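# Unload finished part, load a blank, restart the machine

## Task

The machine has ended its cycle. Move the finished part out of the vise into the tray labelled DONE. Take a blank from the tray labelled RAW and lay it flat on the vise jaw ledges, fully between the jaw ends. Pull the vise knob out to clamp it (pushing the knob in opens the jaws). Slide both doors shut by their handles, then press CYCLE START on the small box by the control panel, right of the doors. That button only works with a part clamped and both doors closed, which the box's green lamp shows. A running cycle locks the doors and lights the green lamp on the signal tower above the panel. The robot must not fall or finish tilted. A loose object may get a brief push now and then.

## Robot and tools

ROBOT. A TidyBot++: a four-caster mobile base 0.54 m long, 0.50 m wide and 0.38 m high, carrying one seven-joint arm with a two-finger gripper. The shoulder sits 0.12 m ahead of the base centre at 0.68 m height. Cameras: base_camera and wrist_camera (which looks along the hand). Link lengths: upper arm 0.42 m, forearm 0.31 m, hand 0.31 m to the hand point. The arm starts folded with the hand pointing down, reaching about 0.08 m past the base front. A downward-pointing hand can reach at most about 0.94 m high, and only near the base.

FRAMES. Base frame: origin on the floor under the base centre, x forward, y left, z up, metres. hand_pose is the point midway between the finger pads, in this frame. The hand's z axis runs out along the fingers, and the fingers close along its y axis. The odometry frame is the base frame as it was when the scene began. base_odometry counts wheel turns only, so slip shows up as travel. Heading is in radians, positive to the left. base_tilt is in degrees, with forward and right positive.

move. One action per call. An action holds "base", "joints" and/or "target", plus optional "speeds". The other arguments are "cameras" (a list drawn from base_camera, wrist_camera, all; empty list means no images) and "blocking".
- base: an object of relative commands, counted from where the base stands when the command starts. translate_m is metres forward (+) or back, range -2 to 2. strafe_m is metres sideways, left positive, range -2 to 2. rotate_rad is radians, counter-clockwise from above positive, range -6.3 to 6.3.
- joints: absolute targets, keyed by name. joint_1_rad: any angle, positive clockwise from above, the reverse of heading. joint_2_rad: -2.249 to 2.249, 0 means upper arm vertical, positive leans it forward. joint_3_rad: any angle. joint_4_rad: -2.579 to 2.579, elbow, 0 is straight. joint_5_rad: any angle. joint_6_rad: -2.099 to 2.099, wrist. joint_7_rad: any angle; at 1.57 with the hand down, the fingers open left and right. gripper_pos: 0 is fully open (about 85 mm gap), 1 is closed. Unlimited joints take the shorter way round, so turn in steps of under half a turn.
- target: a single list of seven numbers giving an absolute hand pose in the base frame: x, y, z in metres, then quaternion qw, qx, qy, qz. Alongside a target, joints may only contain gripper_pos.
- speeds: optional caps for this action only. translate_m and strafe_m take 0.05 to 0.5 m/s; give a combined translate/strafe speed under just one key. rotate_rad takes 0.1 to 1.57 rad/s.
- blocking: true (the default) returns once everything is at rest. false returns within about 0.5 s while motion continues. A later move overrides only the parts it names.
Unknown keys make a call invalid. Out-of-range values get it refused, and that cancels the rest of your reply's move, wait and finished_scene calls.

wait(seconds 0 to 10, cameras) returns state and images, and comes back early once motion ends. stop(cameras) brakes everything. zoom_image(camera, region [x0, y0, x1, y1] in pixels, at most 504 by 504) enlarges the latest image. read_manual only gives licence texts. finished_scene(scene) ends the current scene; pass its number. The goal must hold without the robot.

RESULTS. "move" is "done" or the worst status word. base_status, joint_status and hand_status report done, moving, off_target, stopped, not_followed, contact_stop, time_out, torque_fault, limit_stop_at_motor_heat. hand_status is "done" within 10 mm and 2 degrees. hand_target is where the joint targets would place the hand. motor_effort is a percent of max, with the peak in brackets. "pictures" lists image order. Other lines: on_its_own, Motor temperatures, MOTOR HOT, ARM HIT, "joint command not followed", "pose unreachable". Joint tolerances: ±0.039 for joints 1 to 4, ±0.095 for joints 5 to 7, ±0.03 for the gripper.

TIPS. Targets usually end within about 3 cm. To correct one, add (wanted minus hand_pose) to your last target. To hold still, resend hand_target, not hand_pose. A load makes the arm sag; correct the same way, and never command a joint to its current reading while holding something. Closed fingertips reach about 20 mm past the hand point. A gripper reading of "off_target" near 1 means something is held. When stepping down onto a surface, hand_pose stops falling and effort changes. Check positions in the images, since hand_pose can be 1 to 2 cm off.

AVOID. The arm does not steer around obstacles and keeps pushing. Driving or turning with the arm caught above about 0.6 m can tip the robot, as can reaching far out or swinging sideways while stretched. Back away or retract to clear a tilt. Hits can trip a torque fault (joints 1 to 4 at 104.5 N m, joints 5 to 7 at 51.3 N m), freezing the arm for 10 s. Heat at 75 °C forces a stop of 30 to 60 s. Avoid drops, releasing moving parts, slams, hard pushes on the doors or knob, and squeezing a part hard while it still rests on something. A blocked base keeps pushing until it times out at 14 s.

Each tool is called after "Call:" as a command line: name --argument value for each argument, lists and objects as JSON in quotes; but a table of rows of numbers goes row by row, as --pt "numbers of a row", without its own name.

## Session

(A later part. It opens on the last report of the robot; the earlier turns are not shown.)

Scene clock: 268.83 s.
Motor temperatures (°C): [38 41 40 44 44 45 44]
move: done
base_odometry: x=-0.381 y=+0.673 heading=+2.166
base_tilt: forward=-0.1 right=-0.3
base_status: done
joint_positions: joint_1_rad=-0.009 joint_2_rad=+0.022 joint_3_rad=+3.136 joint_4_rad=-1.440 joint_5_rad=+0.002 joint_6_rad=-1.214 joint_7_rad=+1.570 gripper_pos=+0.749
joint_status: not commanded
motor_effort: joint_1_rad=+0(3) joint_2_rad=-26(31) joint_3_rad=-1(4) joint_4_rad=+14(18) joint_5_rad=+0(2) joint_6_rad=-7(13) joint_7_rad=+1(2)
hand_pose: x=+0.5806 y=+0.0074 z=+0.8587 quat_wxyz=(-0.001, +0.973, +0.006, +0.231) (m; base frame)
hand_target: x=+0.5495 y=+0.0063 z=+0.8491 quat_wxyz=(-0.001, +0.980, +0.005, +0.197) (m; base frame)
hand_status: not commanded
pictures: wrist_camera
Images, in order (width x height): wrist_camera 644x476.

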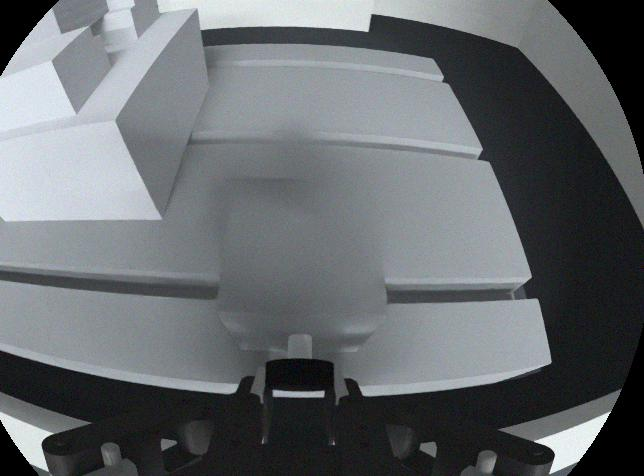

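Call:
move --base '{"translate_m":-0.035}' --speeds '{"translate_m":0.08}' --cameras '["wrist_camera"]'

Scene clock: 270.30 s.
Motor temperatures (°C): [38 41 40 44 44 45 44]
move: done
base_odometry: x=-0.361 y=+0.645 heading=+2.166
base_tilt: forward=-0.1 right=-0.3
base_status: done
joint_positions: joint_1_rad=-0.008 joint_2_rad=+0.065 joint_3_rad=+3.139 joint_4_rad=-1.415 joint_5_rad=+0.002 joint_6_rad=-1.151 joint_7_rad=+1.570 gripper_pos=+0.749
joint_status: not commanded
motor_effort: joint_1_rad=-1(3) joint_2_rad=-37(39) joint_3_rad=-3(5) joint_4_rad=+10(14) joint_5_rad=+0(2) joint_6_rad=-17(22) joint_7_rad=+1(1)
hand_pose: x=+0.6114 y=+0.0062 z=+0.8584 quat_wxyz=(-0.001, +0.968, +0.005, +0.252) (m; base frame)
hand_target: x=+0.5495 y=+0.0063 z=+0.8491 quat_wxyz=(-0.001, +0.980, +0.005, +0.197) (m; base frame)
hand_status: not commanded
pictures: wrist_camera
Images, in order (width x height): wrist_camera 644x476.

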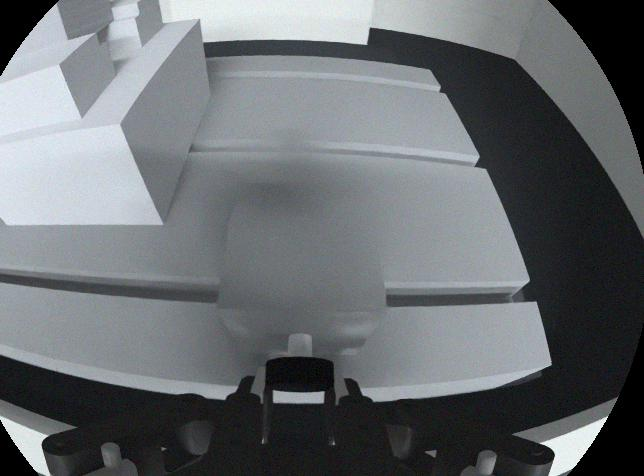

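Call:
move --base '{"translate_m":0.035}' --speeds '{"translate_m":0.1}' --cameras '[]'

Call:
move --joints '{"gripper_pos":0.3}' --cameras '["wrist_camera"]'

Call:
move --base '{"translate_m":-0.16}' --cameras '["wrist_camera"]'

Scene clock: 271.83 s.
Motor temperatures (°C): [38 41 40 44 44 45 44]
move: done
base_odometry: x=-0.381 y=+0.674 heading=+2.166
base_tilt: forward=-0.1 right=-0.3
base_status: done
joint_positions: joint_1_rad=-0.008 joint_2_rad=+0.017 joint_3_rad=+3.139 joint_4_rad=-1.440 joint_5_rad=+0.002 joint_6_rad=-1.227 joint_7_rad=+1.570 gripper_pos=+0.749
joint_status: not commanded
motor_effort: joint_1_rad=+1(2) joint_2_rad=-24(37) joint_3_rad=+0(2) joint_4_rad=+16(19) joint_5_rad=+0(1) joint_6_rad=-4(17) joint_7_rad=+0(1)
hand_pose: x=+0.5760 y=+0.0058 z=+0.8589 quat_wxyz=(-0.001, +0.974, +0.005, +0.227) (m; base frame)
hand_target: x=+0.5495 y=+0.0063 z=+0.8491 quat_wxyz=(-0.001, +0.980, +0.005, +0.197) (m; base frame)
hand_status: not commanded
pictures: none
No camera images: "cameras" was empty.

Scene clock: 272.67 s.
Motor temperatures (°C): [38 41 40 44 44 45 44]
move: done
base_odometry: x=-0.381 y=+0.674 heading=+2.165
base_tilt: forward=-0.1 right=-0.3
base_status: not commanded
joint_positions: joint_1_rad=-0.008 joint_2_rad=-0.002 joint_3_rad=+3.139 joint_4_rad=-1.455 joint_5_rad=+0.002 joint_6_rad=-1.260 joint_7_rad=+1.570 gripper_pos=+0.300
joint_status: all done
motor_effort: joint_1_rad=+0(1) joint_2_rad=-19(27) joint_3_rad=-1(1) joint_4_rad=+20(21) joint_5_rad=+0(1) joint_6_rad=+4(5) joint_7_rad=+1(1)
hand_pose: x=+0.5598 y=+0.0056 z=+0.8564 quat_wxyz=(+0.000, +0.977, +0.005, +0.213) (m; base frame)
hand_target: x=+0.5495 y=+0.0063 z=+0.8491 quat_wxyz=(-0.001, +0.980, +0.005, +0.197) (m; base frame)
hand_status: not commanded
pictures: wrist_camera
Images, in order (width x height): wrist_camera 644x476.

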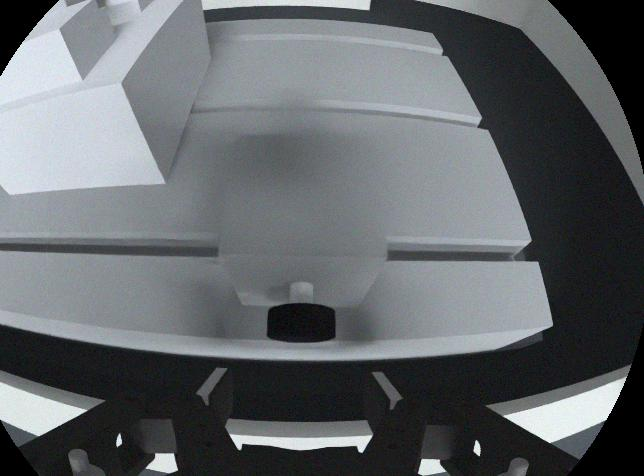

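Scene clock: 274.07 s.
Motor temperatures (°C): [38 41 40 44 44 45 44]
move: done
base_odometry: x=-0.291 y=+0.542 heading=+2.165
base_tilt: forward=-0.1 right=-0.3
base_status: done
joint_positions: joint_1_rad=-0.008 joint_2_rad=-0.014 joint_3_rad=+3.139 joint_4_rad=-1.455 joint_5_rad=+0.002 joint_6_rad=-1.260 joint_7_rad=+1.570 gripper_pos=+0.300
joint_status: not commanded
motor_effort: joint_1_rad=+0(1) joint_2_rad=-18(24) joint_3_rad=-1(2) joint_4_rad=+19(22) joint_5_rad=+0(1) joint_6_rad=+4(5) joint_7_rad=+0(1)
hand_pose: x=+0.5576 y=+0.0056 z=+0.8620 quat_wxyz=(+0.000, +0.976, +0.005, +0.219) (m; base frame)
hand_target: x=+0.5495 y=+0.0063 z=+0.8491 quat_wxyz=(-0.001, +0.980, +0.005, +0.197) (m; base frame)
hand_status: not commanded
pictures: wrist_camera
Images, in order (width x height): wrist_camera 644x476.

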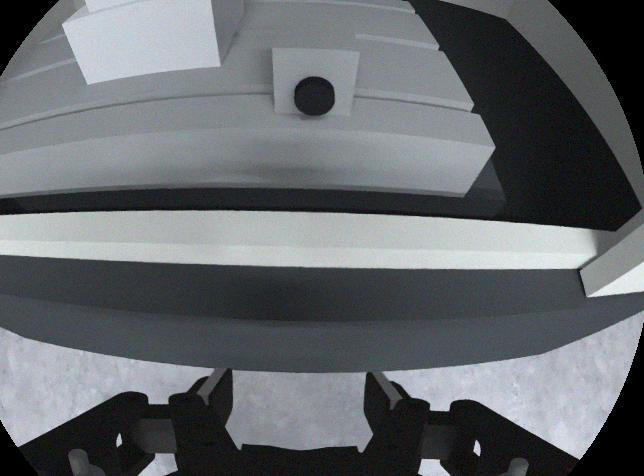

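Call:
move --base '{"translate_m":-0.08,"strafe_m":-0.2}' --joints '{"joint_1_rad":0.01,"joint_2_rad":-0.6,"joint_3_rad":3.163,"joint_4_rad":-1.88,"joint_5_rad":-0.04,"joint_6_rad":-0.33,"joint_7_rad":1.57,"gripper_pos":1}' --cameras '["wrist_camera"]'

Scene clock: 277.07 s.
Motor temperatures (°C): [38 41 40 44 44 45 44]
move: done
base_odometry: x=-0.080 y=+0.587 heading=+2.165
base_tilt: forward=-0.1 right=-0.3
base_status: done
joint_positions: joint_1_rad=-0.005 joint_2_rad=-0.591 joint_3_rad=+3.146 joint_4_rad=-1.852 joint_5_rad=-0.006 joint_6_rad=-0.391 joint_7_rad=+1.570 gripper_pos=+0.999
joint_status: all done
motor_effort: joint_1_rad=+0(2) joint_2_rad=+0(22) joint_3_rad=+0(2) joint_4_rad=+22(23) joint_5_rad=+1(2) joint_6_rad=+9(9) joint_7_rad=+1(2)
hand_pose: x=+0.4943 y=+0.0014 z=+1.1021 quat_wxyz=(-0.004, +0.735, -0.002, +0.678) (m; base frame)
hand_target: x=+0.4937 y=-0.0101 z=+1.1072 quat_wxyz=(-0.013, +0.720, -0.024, +0.693) (m; base frame)
hand_status: not commanded
pictures: wrist_camera
Images, in order (width x height): wrist_camera 644x476.

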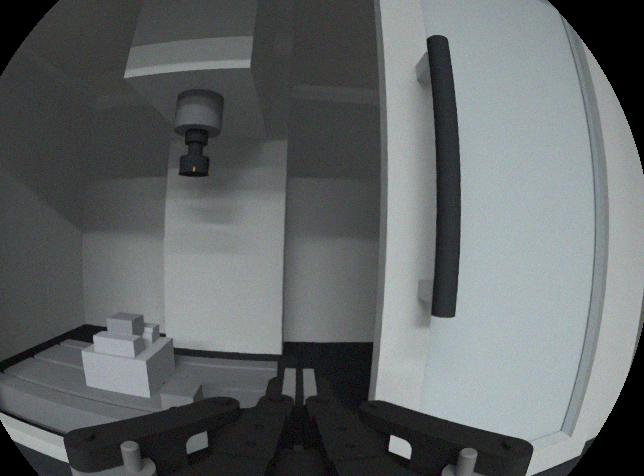

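Call:
zoom_image --camera "wrist_camera" --region '[60, 290, 220, 420]'

Call:
move --base '{"strafe_m":-0.215}' --cameras '["wrist_camera"]'

Scaled by 3.150.

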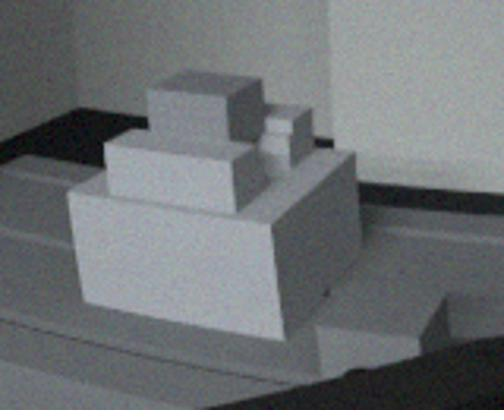

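Scene clock: 279.33 s.
Motor temperatures (°C): [38 41 40 44 44 45 44]
move: done
base_odometry: x=+0.098 y=+0.707 heading=+2.164
base_tilt: forward=-0.1 right=-0.3
base_status: done
joint_positions: joint_1_rad=-0.004 joint_2_rad=-0.591 joint_3_rad=+3.155 joint_4_rad=-1.853 joint_5_rad=-0.006 joint_6_rad=-0.388 joint_7_rad=+1.570 gripper_pos=+0.999
joint_status: not commanded
motor_effort: joint_1_rad=+0(1) joint_2_rad=+0(2) joint_3_rad=-1(2) joint_4_rad=+22(23) joint_5_rad=+0(1) joint_6_rad=+9(9) joint_7_rad=+1(1)
hand_pose: x=+0.4944 y=-0.0035 z=+1.1026 quat_wxyz=(-0.003, +0.734, -0.007, +0.679) (m; base frame)
hand_target: x=+0.4937 y=-0.0101 z=+1.1072 quat_wxyz=(-0.013, +0.720, -0.024, +0.693) (m; base frame)
hand_status: not commanded
pictures: wrist_camera
Images, in order (width x height): wrist_camera 644x476.

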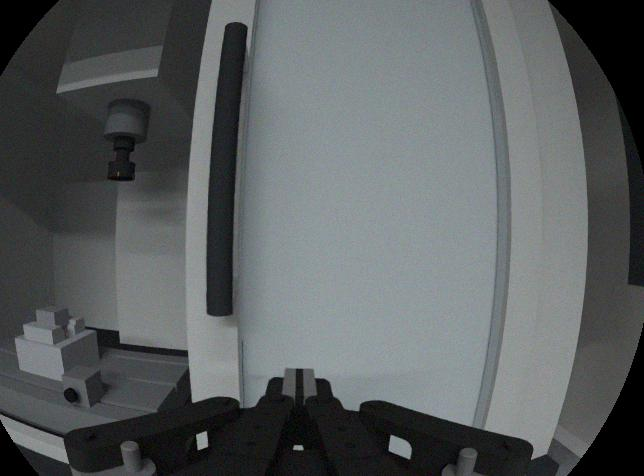

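Call:
move --joints '{"joint_4_rad":-1.84,"joint_6_rad":-0.37}' --cameras '["wrist_camera"]'

Call:
move --base '{"translate_m":0.165}' --speeds '{"translate_m":0.2}' --cameras '["wrist_camera"]'

Scene clock: 283.17 s.
Motor temperatures (°C): [38 41 40 44 44 45 44]
move: done
base_odometry: x=+0.098 y=+0.707 heading=+2.164
base_tilt: forward=-0.1 right=-0.3
base_status: not commanded
joint_positions: joint_1_rad=-0.004 joint_2_rad=-0.591 joint_3_rad=+3.155 joint_4_rad=-1.836 joint_5_rad=-0.006 joint_6_rad=-0.388 joint_7_rad=+1.570 gripper_pos=+0.999
joint_status: all done
motor_effort: joint_1_rad=+0(0) joint_2_rad=-1(1) joint_3_rad=+0(1) joint_4_rad=+22(24) joint_5_rad=+1(1) joint_6_rad=+9(10) joint_7_rad=+0(1)
hand_pose: x=+0.4931 y=-0.0036 z=+1.1124 quat_wxyz=(-0.003, +0.729, -0.007, +0.685) (m; base frame)
hand_target: x=+0.4899 y=-0.0097 z=+1.1192 quat_wxyz=(-0.013, +0.720, -0.023, +0.693) (m; base frame)
hand_status: not commanded
pictures: wrist_camera
Images, in order (width x height): wrist_camera 644x476.

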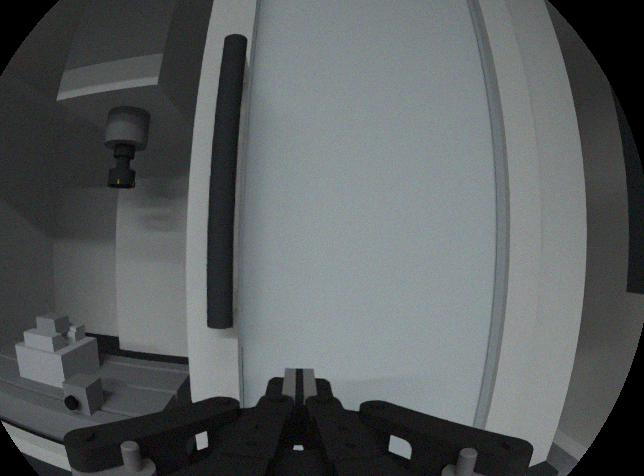

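Scene clock: 284.70 s.
Motor temperatures (°C): [38 41 40 44 44 45 44]
move: done
base_odometry: x=+0.006 y=+0.845 heading=+2.164
base_tilt: forward=-0.1 right=-0.3
base_status: done
joint_positions: joint_1_rad=-0.004 joint_2_rad=-0.596 joint_3_rad=+3.155 joint_4_rad=-1.836 joint_5_rad=-0.006 joint_6_rad=-0.388 joint_7_rad=+1.570 gripper_pos=+0.999
joint_status: not commanded
motor_effort: joint_1_rad=+0(1) joint_2_rad=+0(4) joint_3_rad=+0(1) joint_4_rad=+22(23) joint_5_rad=+0(1) joint_6_rad=+9(9) joint_7_rad=+1(1)
hand_pose: x=+0.4910 y=-0.0037 z=+1.1142 quat_wxyz=(-0.003, +0.727, -0.007, +0.687) (m; base frame)
hand_target: x=+0.4899 y=-0.0097 z=+1.1192 quat_wxyz=(-0.013, +0.720, -0.023, +0.693) (m; base frame)
hand_status: not commanded
pictures: wrist_camera
Images, in order (width x height): wrist_camera 644x476.

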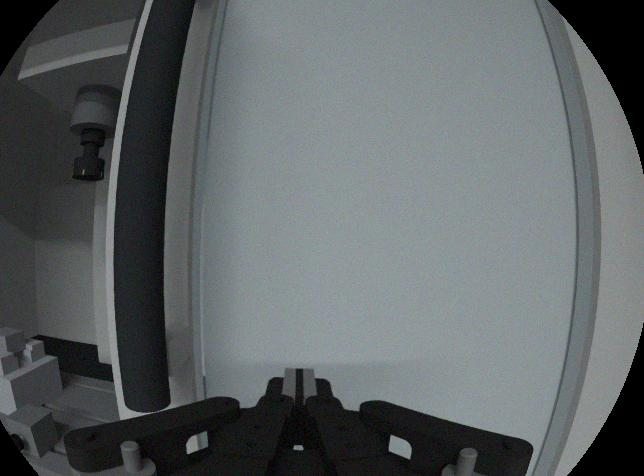

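Call:
move --base '{"strafe_m":0.42}' --speeds '{"strafe_m":0.15}' --cameras '["wrist_camera"]'

Scene clock: 289.37 s.
Motor temperatures (°C): [38 41 40 44 44 45 44]
move: done
base_odometry: x=-0.342 y=+0.610 heading=+2.164
base_tilt: forward=-0.1 right=-0.3
base_status: done
joint_positions: joint_1_rad=+0.000 joint_2_rad=-0.599 joint_3_rad=+3.150 joint_4_rad=-1.836 joint_5_rad=-0.041 joint_6_rad=-0.388 joint_7_rad=+1.570 gripper_pos=+0.999
joint_status: not commanded
motor_effort: joint_1_rad=+0(18) joint_2_rad=+1(8) joint_3_rad=+0(29) joint_4_rad=+23(25) joint_5_rad=+0(10) joint_6_rad=+9(12) joint_7_rad=+0(1)
hand_pose: x=+0.4897 y=+0.0015 z=+1.1159 quat_wxyz=(-0.018, +0.726, -0.013, +0.688) (m; base frame)
hand_target: x=+0.4899 y=-0.0097 z=+1.1192 quat_wxyz=(-0.013, +0.720, -0.023, +0.693) (m; base frame)
hand_status: not commanded
pictures: wrist_camera
Images, in order (width x height): wrist_camera 644x476.

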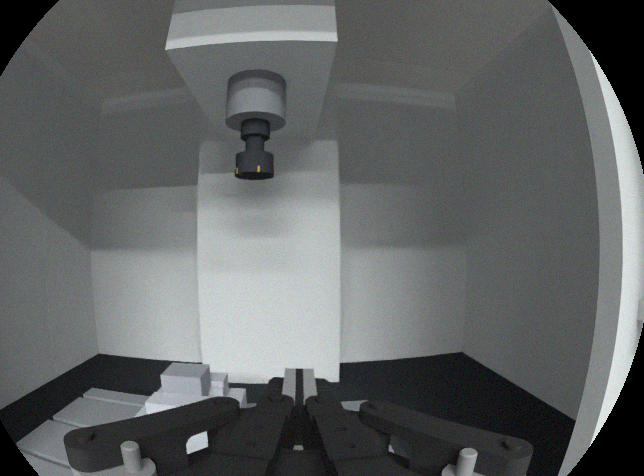

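Call:
move --base '{"translate_m":-0.16}' --cameras '[]'

Call:
move --base '{"strafe_m":-0.42}' --cameras '["wrist_camera"]'

Scene clock: 291.43 s.
Motor temperatures (°C): [38 41 40 44 44 45 44]
move: done
base_odometry: x=-0.253 y=+0.477 heading=+2.164
base_tilt: forward=-0.1 right=-0.3
base_status: done
joint_positions: joint_1_rad=+0.000 joint_2_rad=-0.607 joint_3_rad=+3.150 joint_4_rad=-1.836 joint_5_rad=-0.041 joint_6_rad=-0.388 joint_7_rad=+1.570 gripper_pos=+0.999
joint_status: not commanded
motor_effort: joint_1_rad=+0(0) joint_2_rad=+1(4) joint_3_rad=+0(1) joint_4_rad=+22(23) joint_5_rad=+0(1) joint_6_rad=+9(9) joint_7_rad=+1(1)
hand_pose: x=+0.4862 y=+0.0015 z=+1.1189 quat_wxyz=(-0.019, +0.723, -0.013, +0.691) (m; base frame)
hand_target: x=+0.4899 y=-0.0097 z=+1.1192 quat_wxyz=(-0.013, +0.720, -0.023, +0.693) (m; base frame)
hand_status: not commanded
pictures: none
No camera images: "cameras" was empty.

Scene clock: 293.47 s.
Motor temperatures (°C): [38 41 40 44 44 45 44]
move: done
base_odometry: x=+0.096 y=+0.712 heading=+2.163
base_tilt: forward=-0.1 right=-0.3
base_status: done
joint_positions: joint_1_rad=+0.000 joint_2_rad=-0.607 joint_3_rad=+3.157 joint_4_rad=-1.836 joint_5_rad=-0.041 joint_6_rad=-0.388 joint_7_rad=+1.570 gripper_pos=+0.999
joint_status: not commanded
motor_effort: joint_1_rad=+0(1) joint_2_rad=+1(2) joint_3_rad=+0(3) joint_4_rad=+22(23) joint_5_rad=+0(1) joint_6_rad=+9(9) joint_7_rad=+0(1)
hand_pose: x=+0.4863 y=-0.0020 z=+1.1189 quat_wxyz=(-0.018, +0.723, -0.016, +0.691) (m; base frame)
hand_target: x=+0.4899 y=-0.0097 z=+1.1192 quat_wxyz=(-0.013, +0.720, -0.023, +0.693) (m; base frame)
hand_status: not commanded
pictures: wrist_camera
Images, in order (width x height): wrist_camera 644x476.

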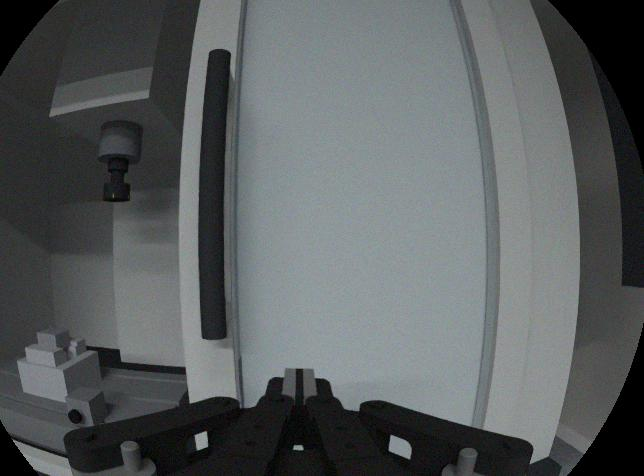

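Call:
move --joints '{"joint_4_rad":-1.74,"joint_6_rad":-0.53,"joint_5_rad":-0.04}' --base '{"translate_m":0.15}' --speeds '{"translate_m":0.2}' --cameras '["wrist_camera"]'

Scene clock: 296.70 s.
Motor temperatures (°C): [38 41 40 44 44 45 44]
move: done
base_odometry: x=+0.012 y=+0.836 heading=+2.163
base_tilt: forward=-0.1 right=-0.3
base_status: done
joint_positions: joint_1_rad=+0.000 joint_2_rad=-0.599 joint_3_rad=+3.157 joint_4_rad=-1.744 joint_5_rad=-0.041 joint_6_rad=-0.468 joint_7_rad=+1.570 gripper_pos=+0.999
joint_status: all done
motor_effort: joint_1_rad=+0(1) joint_2_rad=+1(5) joint_3_rad=+0(1) joint_4_rad=+22(24) joint_5_rad=+0(1) joint_6_rad=+9(9) joint_7_rad=+0(1)
hand_pose: x=+0.4793 y=-0.0012 z=+1.1464 quat_wxyz=(-0.019, +0.722, -0.015, +0.692) (m; base frame)
hand_target: x=+0.4770 y=-0.0077 z=+1.1298 quat_wxyz=(-0.015, +0.741, -0.021, +0.671) (m; base frame)
hand_status: not commanded
pictures: wrist_camera
Images, in order (width x height): wrist_camera 644x476.

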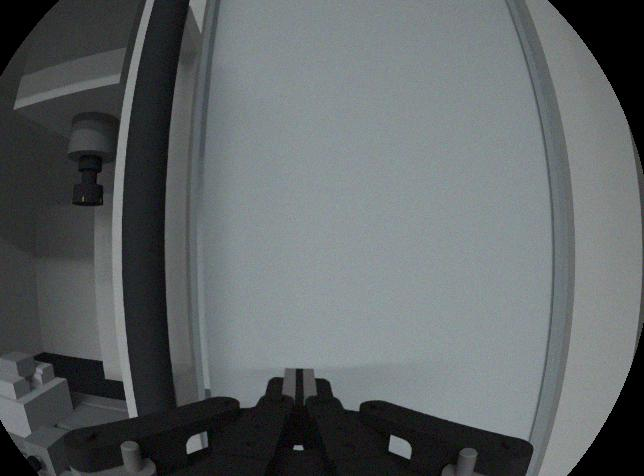

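Call:
move --base '{"translate_m":0.028}' --cameras '[]'

Call:
move --base '{"strafe_m":0.2}' --speeds '{"strafe_m":0.1}' --cameras '["wrist_camera"]'

Scene clock: 298.03 s.
Motor temperatures (°C): [38 41 40 44 44 45 44]
move: done
base_odometry: x=-0.004 y=+0.860 heading=+2.162
base_tilt: forward=-0.1 right=-0.3
base_status: done
joint_positions: joint_1_rad=+0.000 joint_2_rad=-0.594 joint_3_rad=+3.157 joint_4_rad=-1.743 joint_5_rad=-0.041 joint_6_rad=-0.468 joint_7_rad=+1.570 gripper_pos=+0.999
joint_status: not commanded
motor_effort: joint_1_rad=+0(0) joint_2_rad=+1(5) joint_3_rad=-1(1) joint_4_rad=+21(24) joint_5_rad=+0(1) joint_6_rad=+9(9) joint_7_rad=+1(1)
hand_pose: x=+0.4816 y=-0.0012 z=+1.1446 quat_wxyz=(-0.019, +0.723, -0.015, +0.690) (m; base frame)
hand_target: x=+0.4770 y=-0.0077 z=+1.1298 quat_wxyz=(-0.015, +0.741, -0.021, +0.671) (m; base frame)
hand_status: not commanded
pictures: none
No camera images: "cameras" was empty.

Scene clock: 300.60 s.
Motor temperatures (°C): [38 41 40 44 44 45 44]
move: done
base_odometry: x=-0.169 y=+0.749 heading=+2.163
base_tilt: forward=-0.1 right=-0.3
base_status: done
joint_positions: joint_1_rad=+0.075 joint_2_rad=-0.580 joint_3_rad=+3.267 joint_4_rad=-1.728 joint_5_rad=-0.008 joint_6_rad=-0.478 joint_7_rad=+1.570 gripper_pos=+0.999
joint_status: not commanded
motor_effort: joint_1_rad=-11(16) joint_2_rad=-2(8) joint_3_rad=-20(28) joint_4_rad=+22(23) joint_5_rad=-7(11) joint_6_rad=+8(10) joint_7_rad=+0(1)
hand_pose: x=+0.4775 y=-0.0947 z=+1.1444 quat_wxyz=(+0.032, +0.722, -0.090, +0.686) (m; base frame)
hand_target: x=+0.4770 y=-0.0077 z=+1.1298 quat_wxyz=(-0.015, +0.741, -0.021, +0.671) (m; base frame)
hand_status: not commanded
pictures: wrist_camera
Images, in order (width x height): wrist_camera 644x476.

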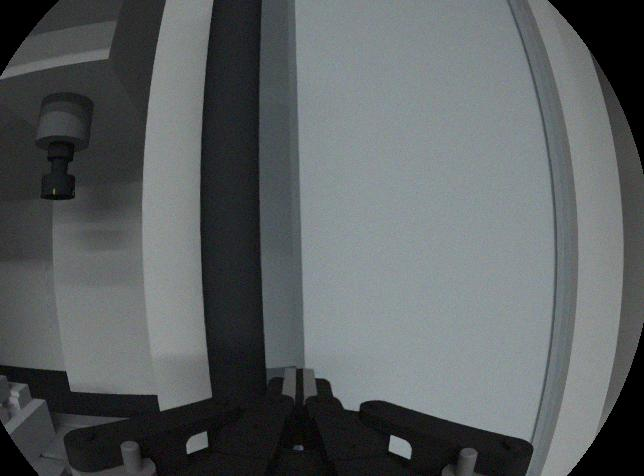

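Call:
move --base '{"strafe_m":0.28}' --speeds '{"strafe_m":0.12}' --cameras '["wrist_camera"]'

Scene clock: 304.23 s.
Motor temperatures (°C): [38 41 40 44 44 45 44]
move: done
base_odometry: x=-0.402 y=+0.593 heading=+2.163
base_tilt: forward=-0.1 right=-0.3
base_status: done
joint_positions: joint_1_rad=+0.086 joint_2_rad=-0.607 joint_3_rad=+3.280 joint_4_rad=-1.732 joint_5_rad=+0.003 joint_6_rad=-0.499 joint_7_rad=+1.570 gripper_pos=+0.999
joint_status: not commanded
motor_effort: joint_1_rad=-13(17) joint_2_rad=+6(8) joint_3_rad=-23(30) joint_4_rad=+24(26) joint_5_rad=-9(12) joint_6_rad=+14(15) joint_7_rad=+0(1)
hand_pose: x=+0.4626 y=-0.1061 z=+1.1443 quat_wxyz=(+0.041, +0.720, -0.100, +0.685) (m; base frame)
hand_target: x=+0.4770 y=-0.0077 z=+1.1298 quat_wxyz=(-0.015, +0.741, -0.021, +0.671) (m; base frame)
hand_status: not commanded
pictures: wrist_camera
Images, in order (width x height): wrist_camera 644x476.

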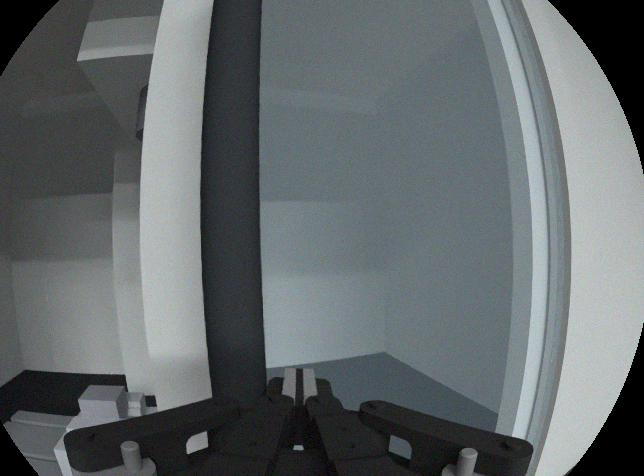

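Call:
move --base '{"strafe_m":0.05}' --speeds '{"strafe_m":0.1}' --cameras '["wrist_camera"]'

Scene clock: 306.07 s.
Motor temperatures (°C): [38 41 40 44 44 45 44]
move: done
base_odometry: x=-0.443 y=+0.565 heading=+2.163
base_tilt: forward=-0.1 right=-0.3
base_status: done
joint_positions: joint_1_rad=+0.089 joint_2_rad=-0.610 joint_3_rad=+3.285 joint_4_rad=-1.729 joint_5_rad=+0.013 joint_6_rad=-0.507 joint_7_rad=+1.570 gripper_pos=+0.999
joint_status: not commanded
motor_effort: joint_1_rad=-13(18) joint_2_rad=+6(7) joint_3_rad=-23(32) joint_4_rad=+24(26) joint_5_rad=-10(13) joint_6_rad=+13(15) joint_7_rad=+0(0)
hand_pose: x=+0.4600 y=-0.1106 z=+1.1443 quat_wxyz=(+0.047, +0.721, -0.101, +0.684) (m; base frame)
hand_target: x=+0.4770 y=-0.0077 z=+1.1298 quat_wxyz=(-0.015, +0.741, -0.021, +0.671) (m; base frame)
hand_status: not commanded
pictures: wrist_camera
Images, in order (width x height): wrist_camera 644x476.

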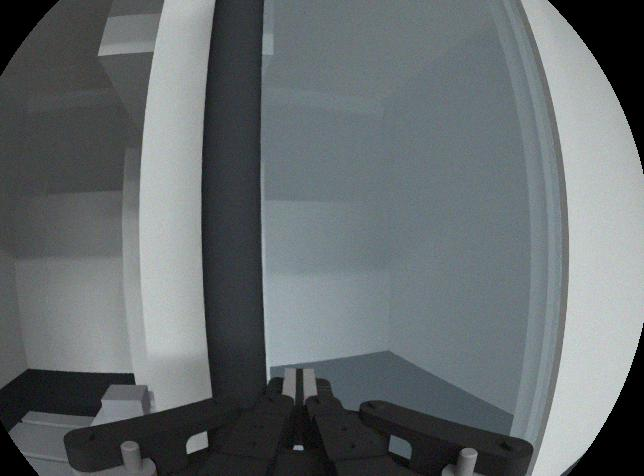

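Call:
move --base '{"strafe_m":0.035}' --speeds '{"strafe_m":0.1}' --cameras '["wrist_camera"]'

Scene clock: 307.53 s.
Motor temperatures (°C): [38 41 40 44 44 45 44]
move: done
base_odometry: x=-0.472 y=+0.546 heading=+2.163
base_tilt: forward=-0.1 right=-0.3
base_status: done
joint_positions: joint_1_rad=+0.097 joint_2_rad=-0.604 joint_3_rad=+3.306 joint_4_rad=-1.724 joint_5_rad=+0.019 joint_6_rad=-0.507 joint_7_rad=+1.570 gripper_pos=+0.999
joint_status: not commanded
motor_effort: joint_1_rad=-16(21) joint_2_rad=+2(7) joint_3_rad=-29(35) joint_4_rad=+19(24) joint_5_rad=-12(14) joint_6_rad=+7(13) joint_7_rad=+0(0)
hand_pose: x=+0.4583 y=-0.1263 z=+1.1442 quat_wxyz=(+0.054, +0.720, -0.114, +0.682) (m; base frame)
hand_target: x=+0.4770 y=-0.0077 z=+1.1298 quat_wxyz=(-0.015, +0.741, -0.021, +0.671) (m; base frame)
hand_status: not commanded
pictures: wrist_camera
Images, in order (width x height): wrist_camera 644x476.

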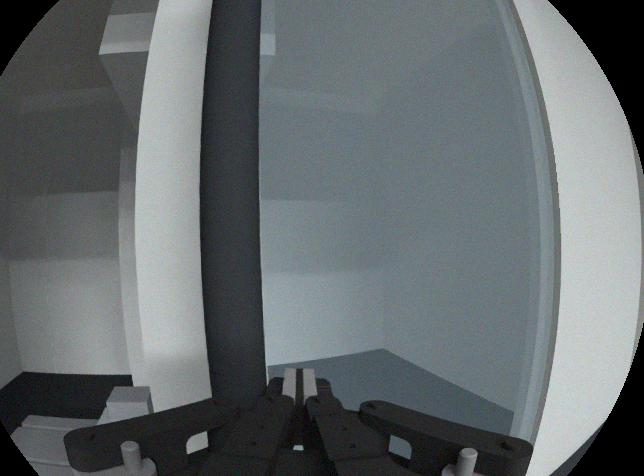

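Call:
move --base '{"strafe_m":0.03}' --speeds '{"strafe_m":0.1}' --cameras '["wrist_camera"]'

Scene clock: 308.80 s.
Motor temperatures (°C): [38 41 40 44 44 45 44]
move: done
base_odometry: x=-0.497 y=+0.530 heading=+2.163
base_tilt: forward=-0.1 right=-0.3
base_status: done
joint_positions: joint_1_rad=+0.117 joint_2_rad=-0.586 joint_3_rad=+3.339 joint_4_rad=-1.712 joint_5_rad=+0.034 joint_6_rad=-0.505 joint_7_rad=+1.570 gripper_pos=+0.999
joint_status: not commanded
motor_effort: joint_1_rad=-19(22) joint_2_rad=-3(5) joint_3_rad=-34(40) joint_4_rad=+16(20) joint_5_rad=-14(17) joint_6_rad=+3(8) joint_7_rad=+0(0)
hand_pose: x=+0.4573 y=-0.1541 z=+1.1442 quat_wxyz=(+0.072, +0.719, -0.134, +0.678) (m; base frame)
hand_target: x=+0.4770 y=-0.0077 z=+1.1298 quat_wxyz=(-0.015, +0.741, -0.021, +0.671) (m; base frame)
hand_status: not commanded
pictures: wrist_camera
Images, in order (width x height): wrist_camera 644x476.

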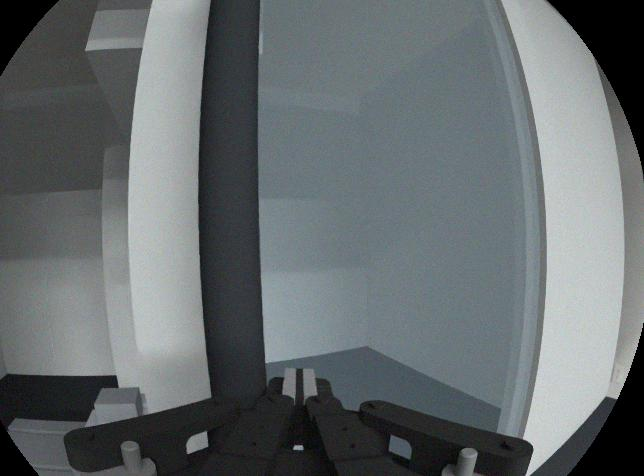

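Call:
move --base '{"strafe_m":-0.14}' --speeds '{"strafe_m":0.25}' --cameras '[]'

Call:
move --base '{"translate_m":-0.18}' --joints '{"joint_1_rad":0.01,"joint_2_rad":-0.6,"joint_3_rad":3.16,"joint_4_rad":-1.76,"joint_5_rad":-0.04,"joint_6_rad":-0.5}' --cameras '["wrist_camera"]'

Call:
move --base '{"strafe_m":0.54}' --cameras '["wrist_camera"]'

Scene clock: 311.07 s.
Motor temperatures (°C): [38 41 40 44 44 45 44]
move: done
base_odometry: x=-0.381 y=+0.608 heading=+2.163
base_tilt: forward=-0.1 right=-0.3
base_status: done
joint_positions: joint_1_rad=+0.017 joint_2_rad=-0.607 joint_3_rad=+3.180 joint_4_rad=-1.727 joint_5_rad=-0.010 joint_6_rad=-0.516 joint_7_rad=+1.570 gripper_pos=+0.999
joint_status: not commanded
motor_effort: joint_1_rad=+0(20) joint_2_rad=+1(7) joint_3_rad=-1(36) joint_4_rad=+21(24) joint_5_rad=+0(14) joint_6_rad=+9(13) joint_7_rad=+0(1)
hand_pose: x=+0.4721 y=-0.0246 z=+1.1443 quat_wxyz=(+0.004, +0.729, -0.027, +0.684) (m; base frame)
hand_target: x=+0.4770 y=-0.0077 z=+1.1298 quat_wxyz=(-0.015, +0.741, -0.021, +0.671) (m; base frame)
hand_status: not commanded
pictures: none
No camera images: "cameras" was empty.

Scene clock: 312.63 s.
Motor temperatures (°C): [38 41 40 44 44 45 44]
move: done
base_odometry: x=-0.280 y=+0.459 heading=+2.163
base_tilt: forward=-0.1 right=-0.3
base_status: done
joint_positions: joint_1_rad=+0.017 joint_2_rad=-0.608 joint_3_rad=+3.179 joint_4_rad=-1.742 joint_5_rad=-0.010 joint_6_rad=-0.515 joint_7_rad=+1.570 gripper_pos=+0.999
joint_status: all done
motor_effort: joint_1_rad=+0(1) joint_2_rad=+1(5) joint_3_rad=-1(1) joint_4_rad=+22(23) joint_5_rad=+0(1) joint_6_rad=+9(10) joint_7_rad=+0(1)
hand_pose: x=+0.4736 y=-0.0239 z=+1.1361 quat_wxyz=(+0.003, +0.734, -0.027, +0.679) (m; base frame)
hand_target: x=+0.4798 y=-0.0064 z=+1.1272 quat_wxyz=(-0.015, +0.738, -0.020, +0.675) (m; base frame)
hand_status: not commanded
pictures: wrist_camera
Images, in order (width x height): wrist_camera 644x476.

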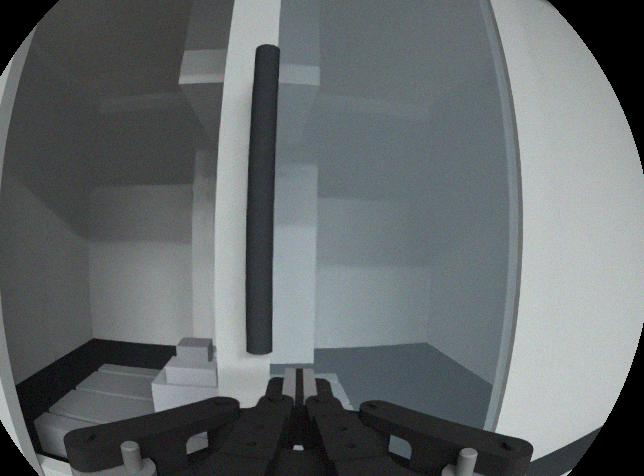

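Scene clock: 314.90 s.
Motor temperatures (°C): [38 41 40 44 44 45 44]
move: done
base_odometry: x=-0.728 y=+0.157 heading=+2.164
base_tilt: forward=-0.1 right=-0.3
base_status: done
joint_positions: joint_1_rad=+0.017 joint_2_rad=-0.608 joint_3_rad=+3.169 joint_4_rad=-1.742 joint_5_rad=-0.010 joint_6_rad=-0.515 joint_7_rad=+1.570 gripper_pos=+0.999
joint_status: not commanded
motor_effort: joint_1_rad=+0(1) joint_2_rad=+2(3) joint_3_rad=+0(4) joint_4_rad=+22(23) joint_5_rad=+0(1) joint_6_rad=+9(9) joint_7_rad=+0(1)
hand_pose: x=+0.4738 y=-0.0186 z=+1.1360 quat_wxyz=(+0.003, +0.734, -0.022, +0.679) (m; base frame)
hand_target: x=+0.4798 y=-0.0064 z=+1.1272 quat_wxyz=(-0.015, +0.738, -0.020, +0.675) (m; base frame)
hand_status: not commanded
pictures: wrist_camera
Images, in order (width x height): wrist_camera 644x476.

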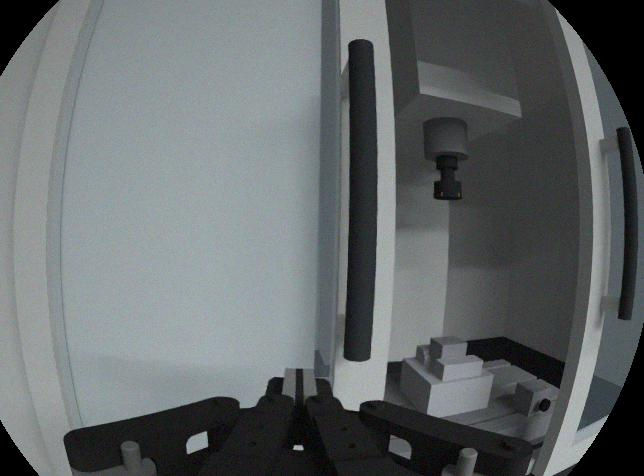

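Call:
move --base '{"translate_m":0.18,"strafe_m":0.015}' --speeds '{"translate_m":0.2}' --cameras '["wrist_camera"]'

Call:
move --base '{"strafe_m":-0.2}' --speeds '{"strafe_m":0.12}' --cameras '["wrist_camera"]'

Scene clock: 317.43 s.
Motor temperatures (°C): [38 41 40 44 43 45 44]
move: done
base_odometry: x=-0.841 y=+0.298 heading=+2.165
base_tilt: forward=-0.1 right=-0.3
base_status: done
joint_positions: joint_1_rad=+0.017 joint_2_rad=-0.599 joint_3_rad=+3.169 joint_4_rad=-1.742 joint_5_rad=-0.010 joint_6_rad=-0.515 joint_7_rad=+1.570 gripper_pos=+0.999
joint_status: not commanded
motor_effort: joint_1_rad=+0(1) joint_2_rad=+1(6) joint_3_rad=+0(1) joint_4_rad=+21(23) joint_5_rad=+0(1) joint_6_rad=+9(9) joint_7_rad=+0(1)
hand_pose: x=+0.4780 y=-0.0187 z=+1.1326 quat_wxyz=(+0.003, +0.737, -0.022, +0.676) (m; base frame)
hand_target: x=+0.4798 y=-0.0064 z=+1.1272 quat_wxyz=(-0.015, +0.738, -0.020, +0.675) (m; base frame)
hand_status: not commanded
pictures: wrist_camera
Images, in order (width x height): wrist_camera 644x476.

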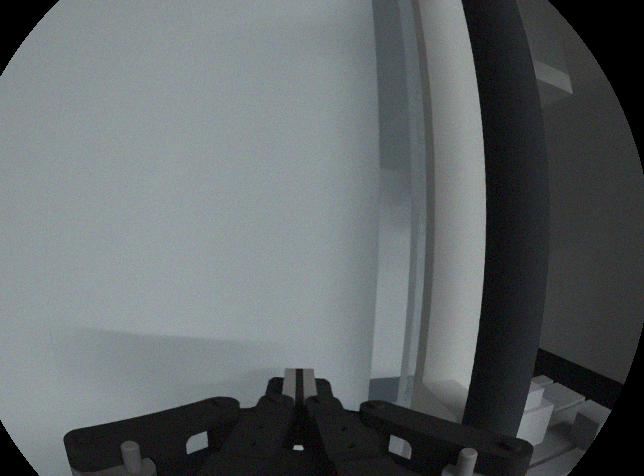

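Scene clock: 319.73 s.
Motor temperatures (°C): [38 41 40 44 43 45 44]
move: done
base_odometry: x=-0.676 y=+0.410 heading=+2.165
base_tilt: forward=-0.1 right=-0.3
base_status: done
joint_positions: joint_1_rad=-0.055 joint_2_rad=-0.619 joint_3_rad=+3.051 joint_4_rad=-1.748 joint_5_rad=-0.073 joint_6_rad=-0.514 joint_7_rad=+1.570 gripper_pos=+0.999
joint_status: not commanded
motor_effort: joint_1_rad=+11(17) joint_2_rad=+8(10) joint_3_rad=+20(30) joint_4_rad=+23(26) joint_5_rad=+7(11) joint_6_rad=+13(14) joint_7_rad=+0(1)
hand_pose: x=+0.4617 y=+0.0809 z=+1.1345 quat_wxyz=(-0.060, +0.731, +0.054, +0.678) (m; base frame)
hand_target: x=+0.4798 y=-0.0064 z=+1.1272 quat_wxyz=(-0.015, +0.738, -0.020, +0.675) (m; base frame)
hand_status: not commanded
pictures: wrist_camera
Images, in order (width x height): wrist_camera 644x476.

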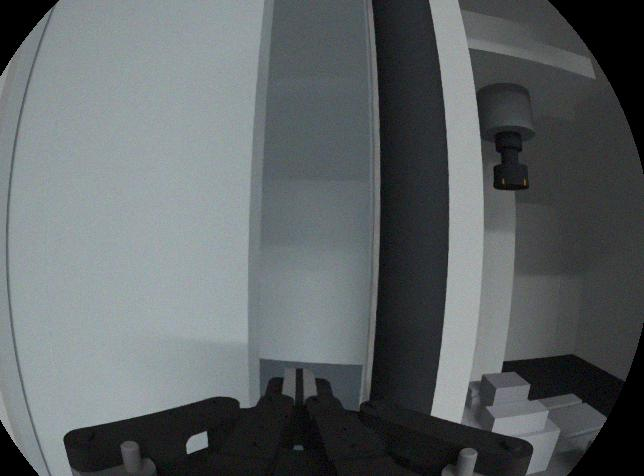

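Call:
move --base '{"strafe_m":-0.28}' --speeds '{"strafe_m":0.12}' --cameras '["wrist_camera"]'

Call:
move --base '{"strafe_m":-0.045}' --speeds '{"strafe_m":0.1}' --cameras '["wrist_camera"]'

Scene clock: 323.37 s.
Motor temperatures (°C): [38 41 40 44 43 45 44]
move: done
base_odometry: x=-0.444 y=+0.566 heading=+2.165
base_tilt: forward=-0.1 right=-0.4
base_status: done
joint_positions: joint_1_rad=-0.061 joint_2_rad=-0.611 joint_3_rad=+3.048 joint_4_rad=-1.740 joint_5_rad=-0.087 joint_6_rad=-0.513 joint_7_rad=+1.570 gripper_pos=+0.999
joint_status: not commanded
motor_effort: joint_1_rad=+12(21) joint_2_rad=+5(11) joint_3_rad=+21(37) joint_4_rad=+20(24) joint_5_rad=+8(15) joint_6_rad=+10(15) joint_7_rad=+0(1)
hand_pose: x=+0.4635 y=+0.0870 z=+1.1366 quat_wxyz=(-0.069, +0.731, +0.055, +0.677) (m; base frame)
hand_target: x=+0.4798 y=-0.0064 z=+1.1272 quat_wxyz=(-0.015, +0.738, -0.020, +0.675) (m; base frame)
hand_status: not commanded
pictures: wrist_camera
Images, in order (width x height): wrist_camera 644x476.

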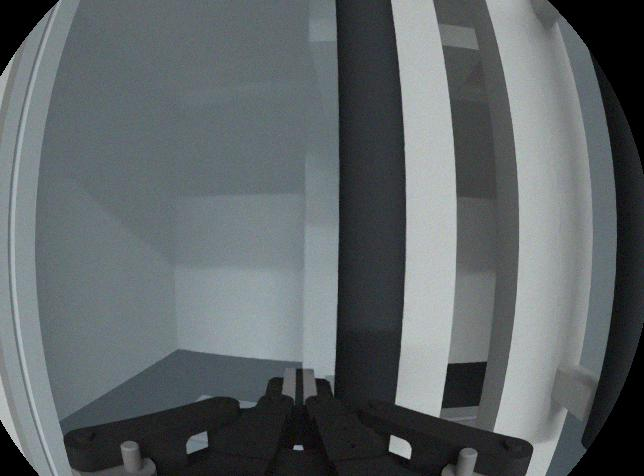

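Scene clock: 324.37 s.
Motor temperatures (°C): [38 41 40 44 43 45 44]
move: done
base_odometry: x=-0.407 y=+0.591 heading=+2.165
base_tilt: forward=-0.1 right=-0.3
base_status: done
joint_positions: joint_1_rad=-0.066 joint_2_rad=-0.606 joint_3_rad=+3.041 joint_4_rad=-1.739 joint_5_rad=-0.091 joint_6_rad=-0.508 joint_7_rad=+1.570 gripper_pos=+0.999
joint_status: not commanded
motor_effort: joint_1_rad=+13(18) joint_2_rad=+2(6) joint_3_rad=+23(30) joint_4_rad=+19(22) joint_5_rad=+9(12) joint_6_rad=+8(11) joint_7_rad=+0(0)
hand_pose: x=+0.4642 y=+0.0933 z=+1.1367 quat_wxyz=(-0.073, +0.730, +0.059, +0.677) (m; base frame)
hand_target: x=+0.4798 y=-0.0064 z=+1.1272 quat_wxyz=(-0.015, +0.738, -0.020, +0.675) (m; base frame)
hand_status: not commanded
pictures: wrist_camera
Images, in order (width x height): wrist_camera 644x476.

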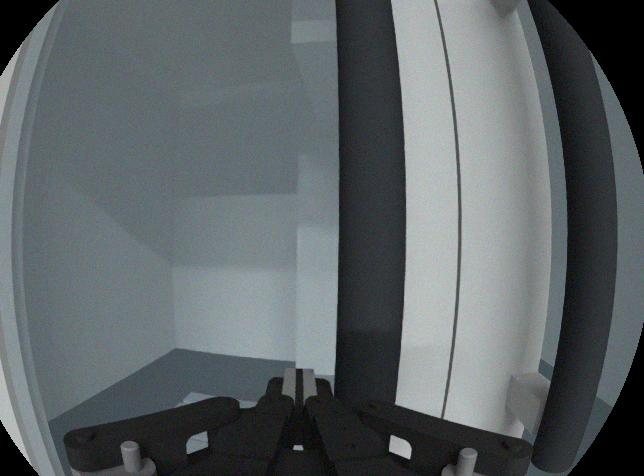

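Nearly shut; press a bit more.

Call:
move --base '{"strafe_m":-0.035}' --speeds '{"strafe_m":0.1}' --cameras '["wrist_camera"]'

Call:
move --base '{"strafe_m":0.13}' --speeds '{"strafe_m":0.25}' --cameras '[]'

Call:
move --base '{"translate_m":-0.3}' --cameras '["wrist_camera"]'

Call:
move --base '{"strafe_m":-0.65}' --cameras '["wrist_camera"]'

Scene clock: 326.10 s.
Motor temperatures (°C): [38 41 40 44 43 45 44]
move: done
base_odometry: x=-0.379 y=+0.611 heading=+2.165
base_tilt: forward=-0.1 right=-0.4
base_status: done
joint_positions: joint_1_rad=-0.088 joint_2_rad=-0.589 joint_3_rad=+2.998 joint_4_rad=-1.729 joint_5_rad=-0.104 joint_6_rad=-0.500 joint_7_rad=+1.570 gripper_pos=+0.999
joint_status: not commanded
motor_effort: joint_1_rad=+18(21) joint_2_rad=-1(5) joint_3_rad=+31(36) joint_4_rad=+17(21) joint_5_rad=+12(14) joint_6_rad=+6(10) joint_7_rad=+0(0)
hand_pose: x=+0.4630 y=+0.1271 z=+1.1367 quat_wxyz=(-0.091, +0.728, +0.086, +0.674) (m; base frame)
hand_target: x=+0.4798 y=-0.0064 z=+1.1272 quat_wxyz=(-0.015, +0.738, -0.020, +0.675) (m; base frame)
hand_status: not commanded
pictures: wrist_camera
Images, in order (width x height): wrist_camera 644x476.

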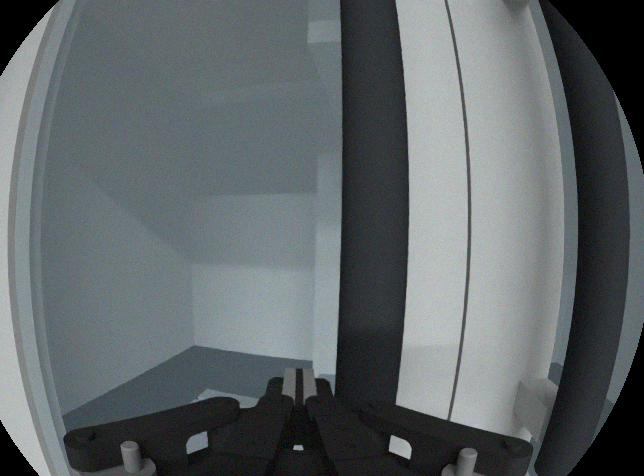

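Scene clock: 327.40 s.
Motor temperatures (°C): [38 41 40 44 43 45 44]
move: done
base_odometry: x=-0.487 y=+0.538 heading=+2.165
base_tilt: forward=-0.1 right=-0.3
base_status: done
joint_positions: joint_1_rad=+0.004 joint_2_rad=-0.611 joint_3_rad=+3.144 joint_4_rad=-1.748 joint_5_rad=-0.069 joint_6_rad=-0.501 joint_7_rad=+1.570 gripper_pos=+0.999
joint_status: not commanded
motor_effort: joint_1_rad=+1(20) joint_2_rad=+3(11) joint_3_rad=+3(32) joint_4_rad=+22(26) joint_5_rad=+1(13) joint_6_rad=+10(16) joint_7_rad=+0(1)
hand_pose: x=+0.4736 y=+0.0088 z=+1.1376 quat_wxyz=(-0.031, +0.730, -0.014, +0.682) (m; base frame)
hand_target: x=+0.4798 y=-0.0064 z=+1.1272 quat_wxyz=(-0.015, +0.738, -0.020, +0.675) (m; base frame)
hand_status: not commanded
pictures: none
No camera images: "cameras" was empty.

Scene clock: 329.27 s.
Motor temperatures (°C): [38 41 40 44 43 45 44]
move: done
base_odometry: x=-0.319 y=+0.289 heading=+2.164
base_tilt: forward=-0.1 right=-0.3
base_status: done
joint_positions: joint_1_rad=+0.004 joint_2_rad=-0.607 joint_3_rad=+3.147 joint_4_rad=-1.748 joint_5_rad=-0.069 joint_6_rad=-0.501 joint_7_rad=+1.570 gripper_pos=+0.999
joint_status: not commanded
motor_effort: joint_1_rad=+0(2) joint_2_rad=+1(5) joint_3_rad=+0(3) joint_4_rad=+22(23) joint_5_rad=+0(1) joint_6_rad=+9(9) joint_7_rad=+1(1)
hand_pose: x=+0.4753 y=+0.0073 z=+1.1365 quat_wxyz=(-0.031, +0.731, -0.015, +0.681) (m; base frame)
hand_target: x=+0.4798 y=-0.0064 z=+1.1272 quat_wxyz=(-0.015, +0.738, -0.020, +0.675) (m; base frame)
hand_status: not commanded
pictures: wrist_camera
Images, in order (width x height): wrist_camera 644x476.

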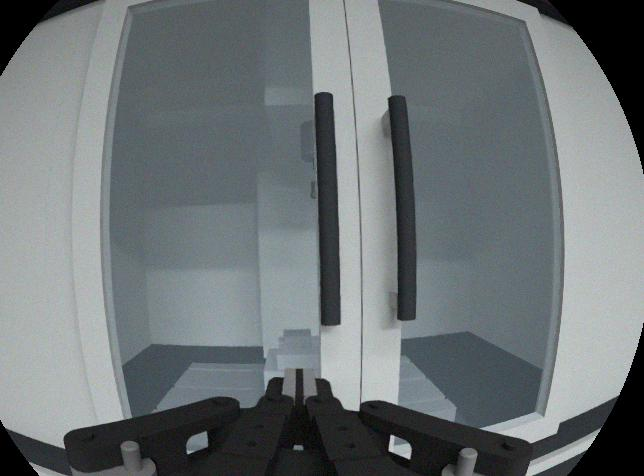

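Scene clock: 331.73 s.
Motor temperatures (°C): [38 41 40 44 43 45 44]
move: done
base_odometry: x=+0.220 y=+0.652 heading=+2.163
base_tilt: forward=-0.1 right=-0.3
base_status: done
joint_positions: joint_1_rad=+0.004 joint_2_rad=-0.607 joint_3_rad=+3.152 joint_4_rad=-1.748 joint_5_rad=-0.069 joint_6_rad=-0.501 joint_7_rad=+1.570 gripper_pos=+0.999
joint_status: not commanded
motor_effort: joint_1_rad=+0(1) joint_2_rad=+1(2) joint_3_rad=+0(2) joint_4_rad=+22(22) joint_5_rad=+0(1) joint_6_rad=+9(9) joint_7_rad=+0(1)
hand_pose: x=+0.4754 y=+0.0044 z=+1.1365 quat_wxyz=(-0.031, +0.731, -0.018, +0.681) (m; base frame)
hand_target: x=+0.4798 y=-0.0064 z=+1.1272 quat_wxyz=(-0.015, +0.738, -0.020, +0.675) (m; base frame)
hand_status: not commanded
pictures: wrist_camera
Images, in order (width x height): wrist_camera 644x476.

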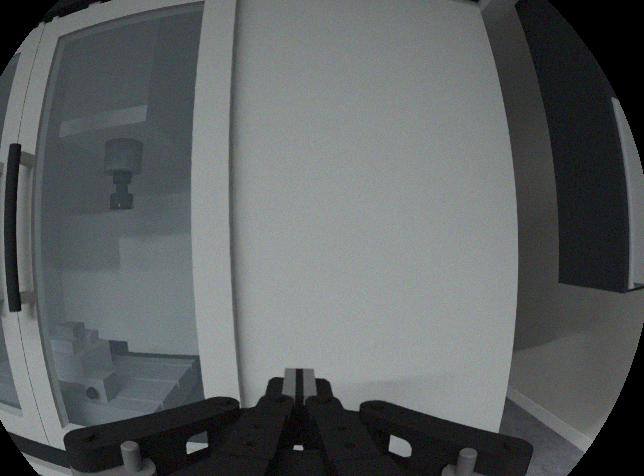

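Call:
move --base '{"strafe_m":-0.4,"translate_m":-0.15}' --cameras '["wrist_camera"]'

Scene clock: 334.27 s.
Motor temperatures (°C): [38 41 40 44 43 45 44]
move: done
base_odometry: x=+0.636 y=+0.751 heading=+2.164
base_tilt: forward=-0.1 right=-0.3
base_status: done
joint_positions: joint_1_rad=+0.004 joint_2_rad=-0.606 joint_3_rad=+3.154 joint_4_rad=-1.748 joint_5_rad=-0.069 joint_6_rad=-0.501 joint_7_rad=+1.570 gripper_pos=+0.999
joint_status: not commanded
motor_effort: joint_1_rad=+0(1) joint_2_rad=+1(3) joint_3_rad=+0(2) joint_4_rad=+22(23) joint_5_rad=+0(1) joint_6_rad=+9(9) joint_7_rad=+1(1)
hand_pose: x=+0.4757 y=+0.0034 z=+1.1362 quat_wxyz=(-0.031, +0.732, -0.019, +0.681) (m; base frame)
hand_target: x=+0.4798 y=-0.0064 z=+1.1272 quat_wxyz=(-0.015, +0.738, -0.020, +0.675) (m; base frame)
hand_status: not commanded
pictures: wrist_camera
Images, in order (width x height): wrist_camera 644x476.

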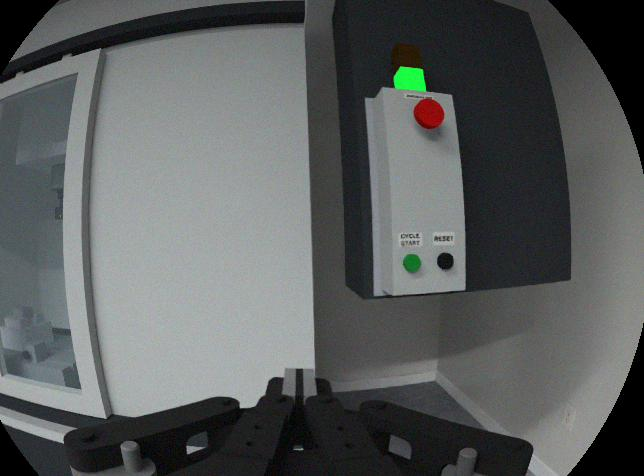

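Call:
move --base '{"strafe_m":-0.14,"translate_m":0.12}' --speeds '{"translate_m":0.25}' --cameras '["wrist_camera"]'

Scene clock: 336.93 s.
Motor temperatures (°C): [38 41 40 44 43 45 44]
move: done
base_odometry: x=+0.685 y=+0.929 heading=+2.163
base_tilt: forward=-0.1 right=-0.3
base_status: done
joint_positions: joint_1_rad=+0.004 joint_2_rad=-0.605 joint_3_rad=+3.154 joint_4_rad=-1.748 joint_5_rad=-0.069 joint_6_rad=-0.501 joint_7_rad=+1.570 gripper_pos=+0.999
joint_status: not commanded
motor_effort: joint_1_rad=+0(1) joint_2_rad=+1(5) joint_3_rad=+0(2) joint_4_rad=+22(23) joint_5_rad=+0(1) joint_6_rad=+9(9) joint_7_rad=+1(1)
hand_pose: x=+0.4763 y=+0.0034 z=+1.1358 quat_wxyz=(-0.031, +0.732, -0.019, +0.680) (m; base frame)
hand_target: x=+0.4798 y=-0.0064 z=+1.1272 quat_wxyz=(-0.015, +0.738, -0.020, +0.675) (m; base frame)
hand_status: not commanded
pictures: wrist_camera
Images, in order (width x height): wrist_camera 644x476.

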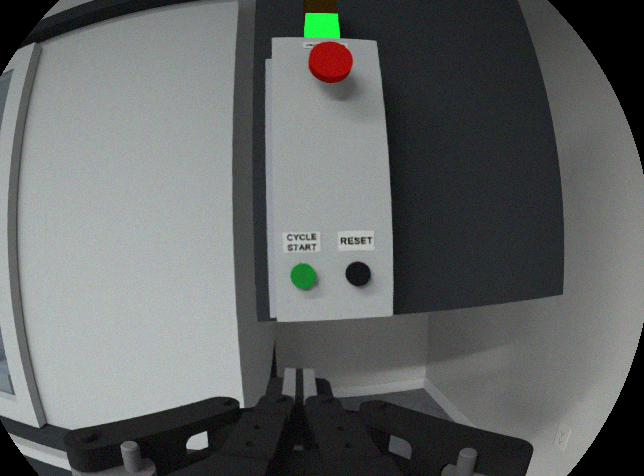

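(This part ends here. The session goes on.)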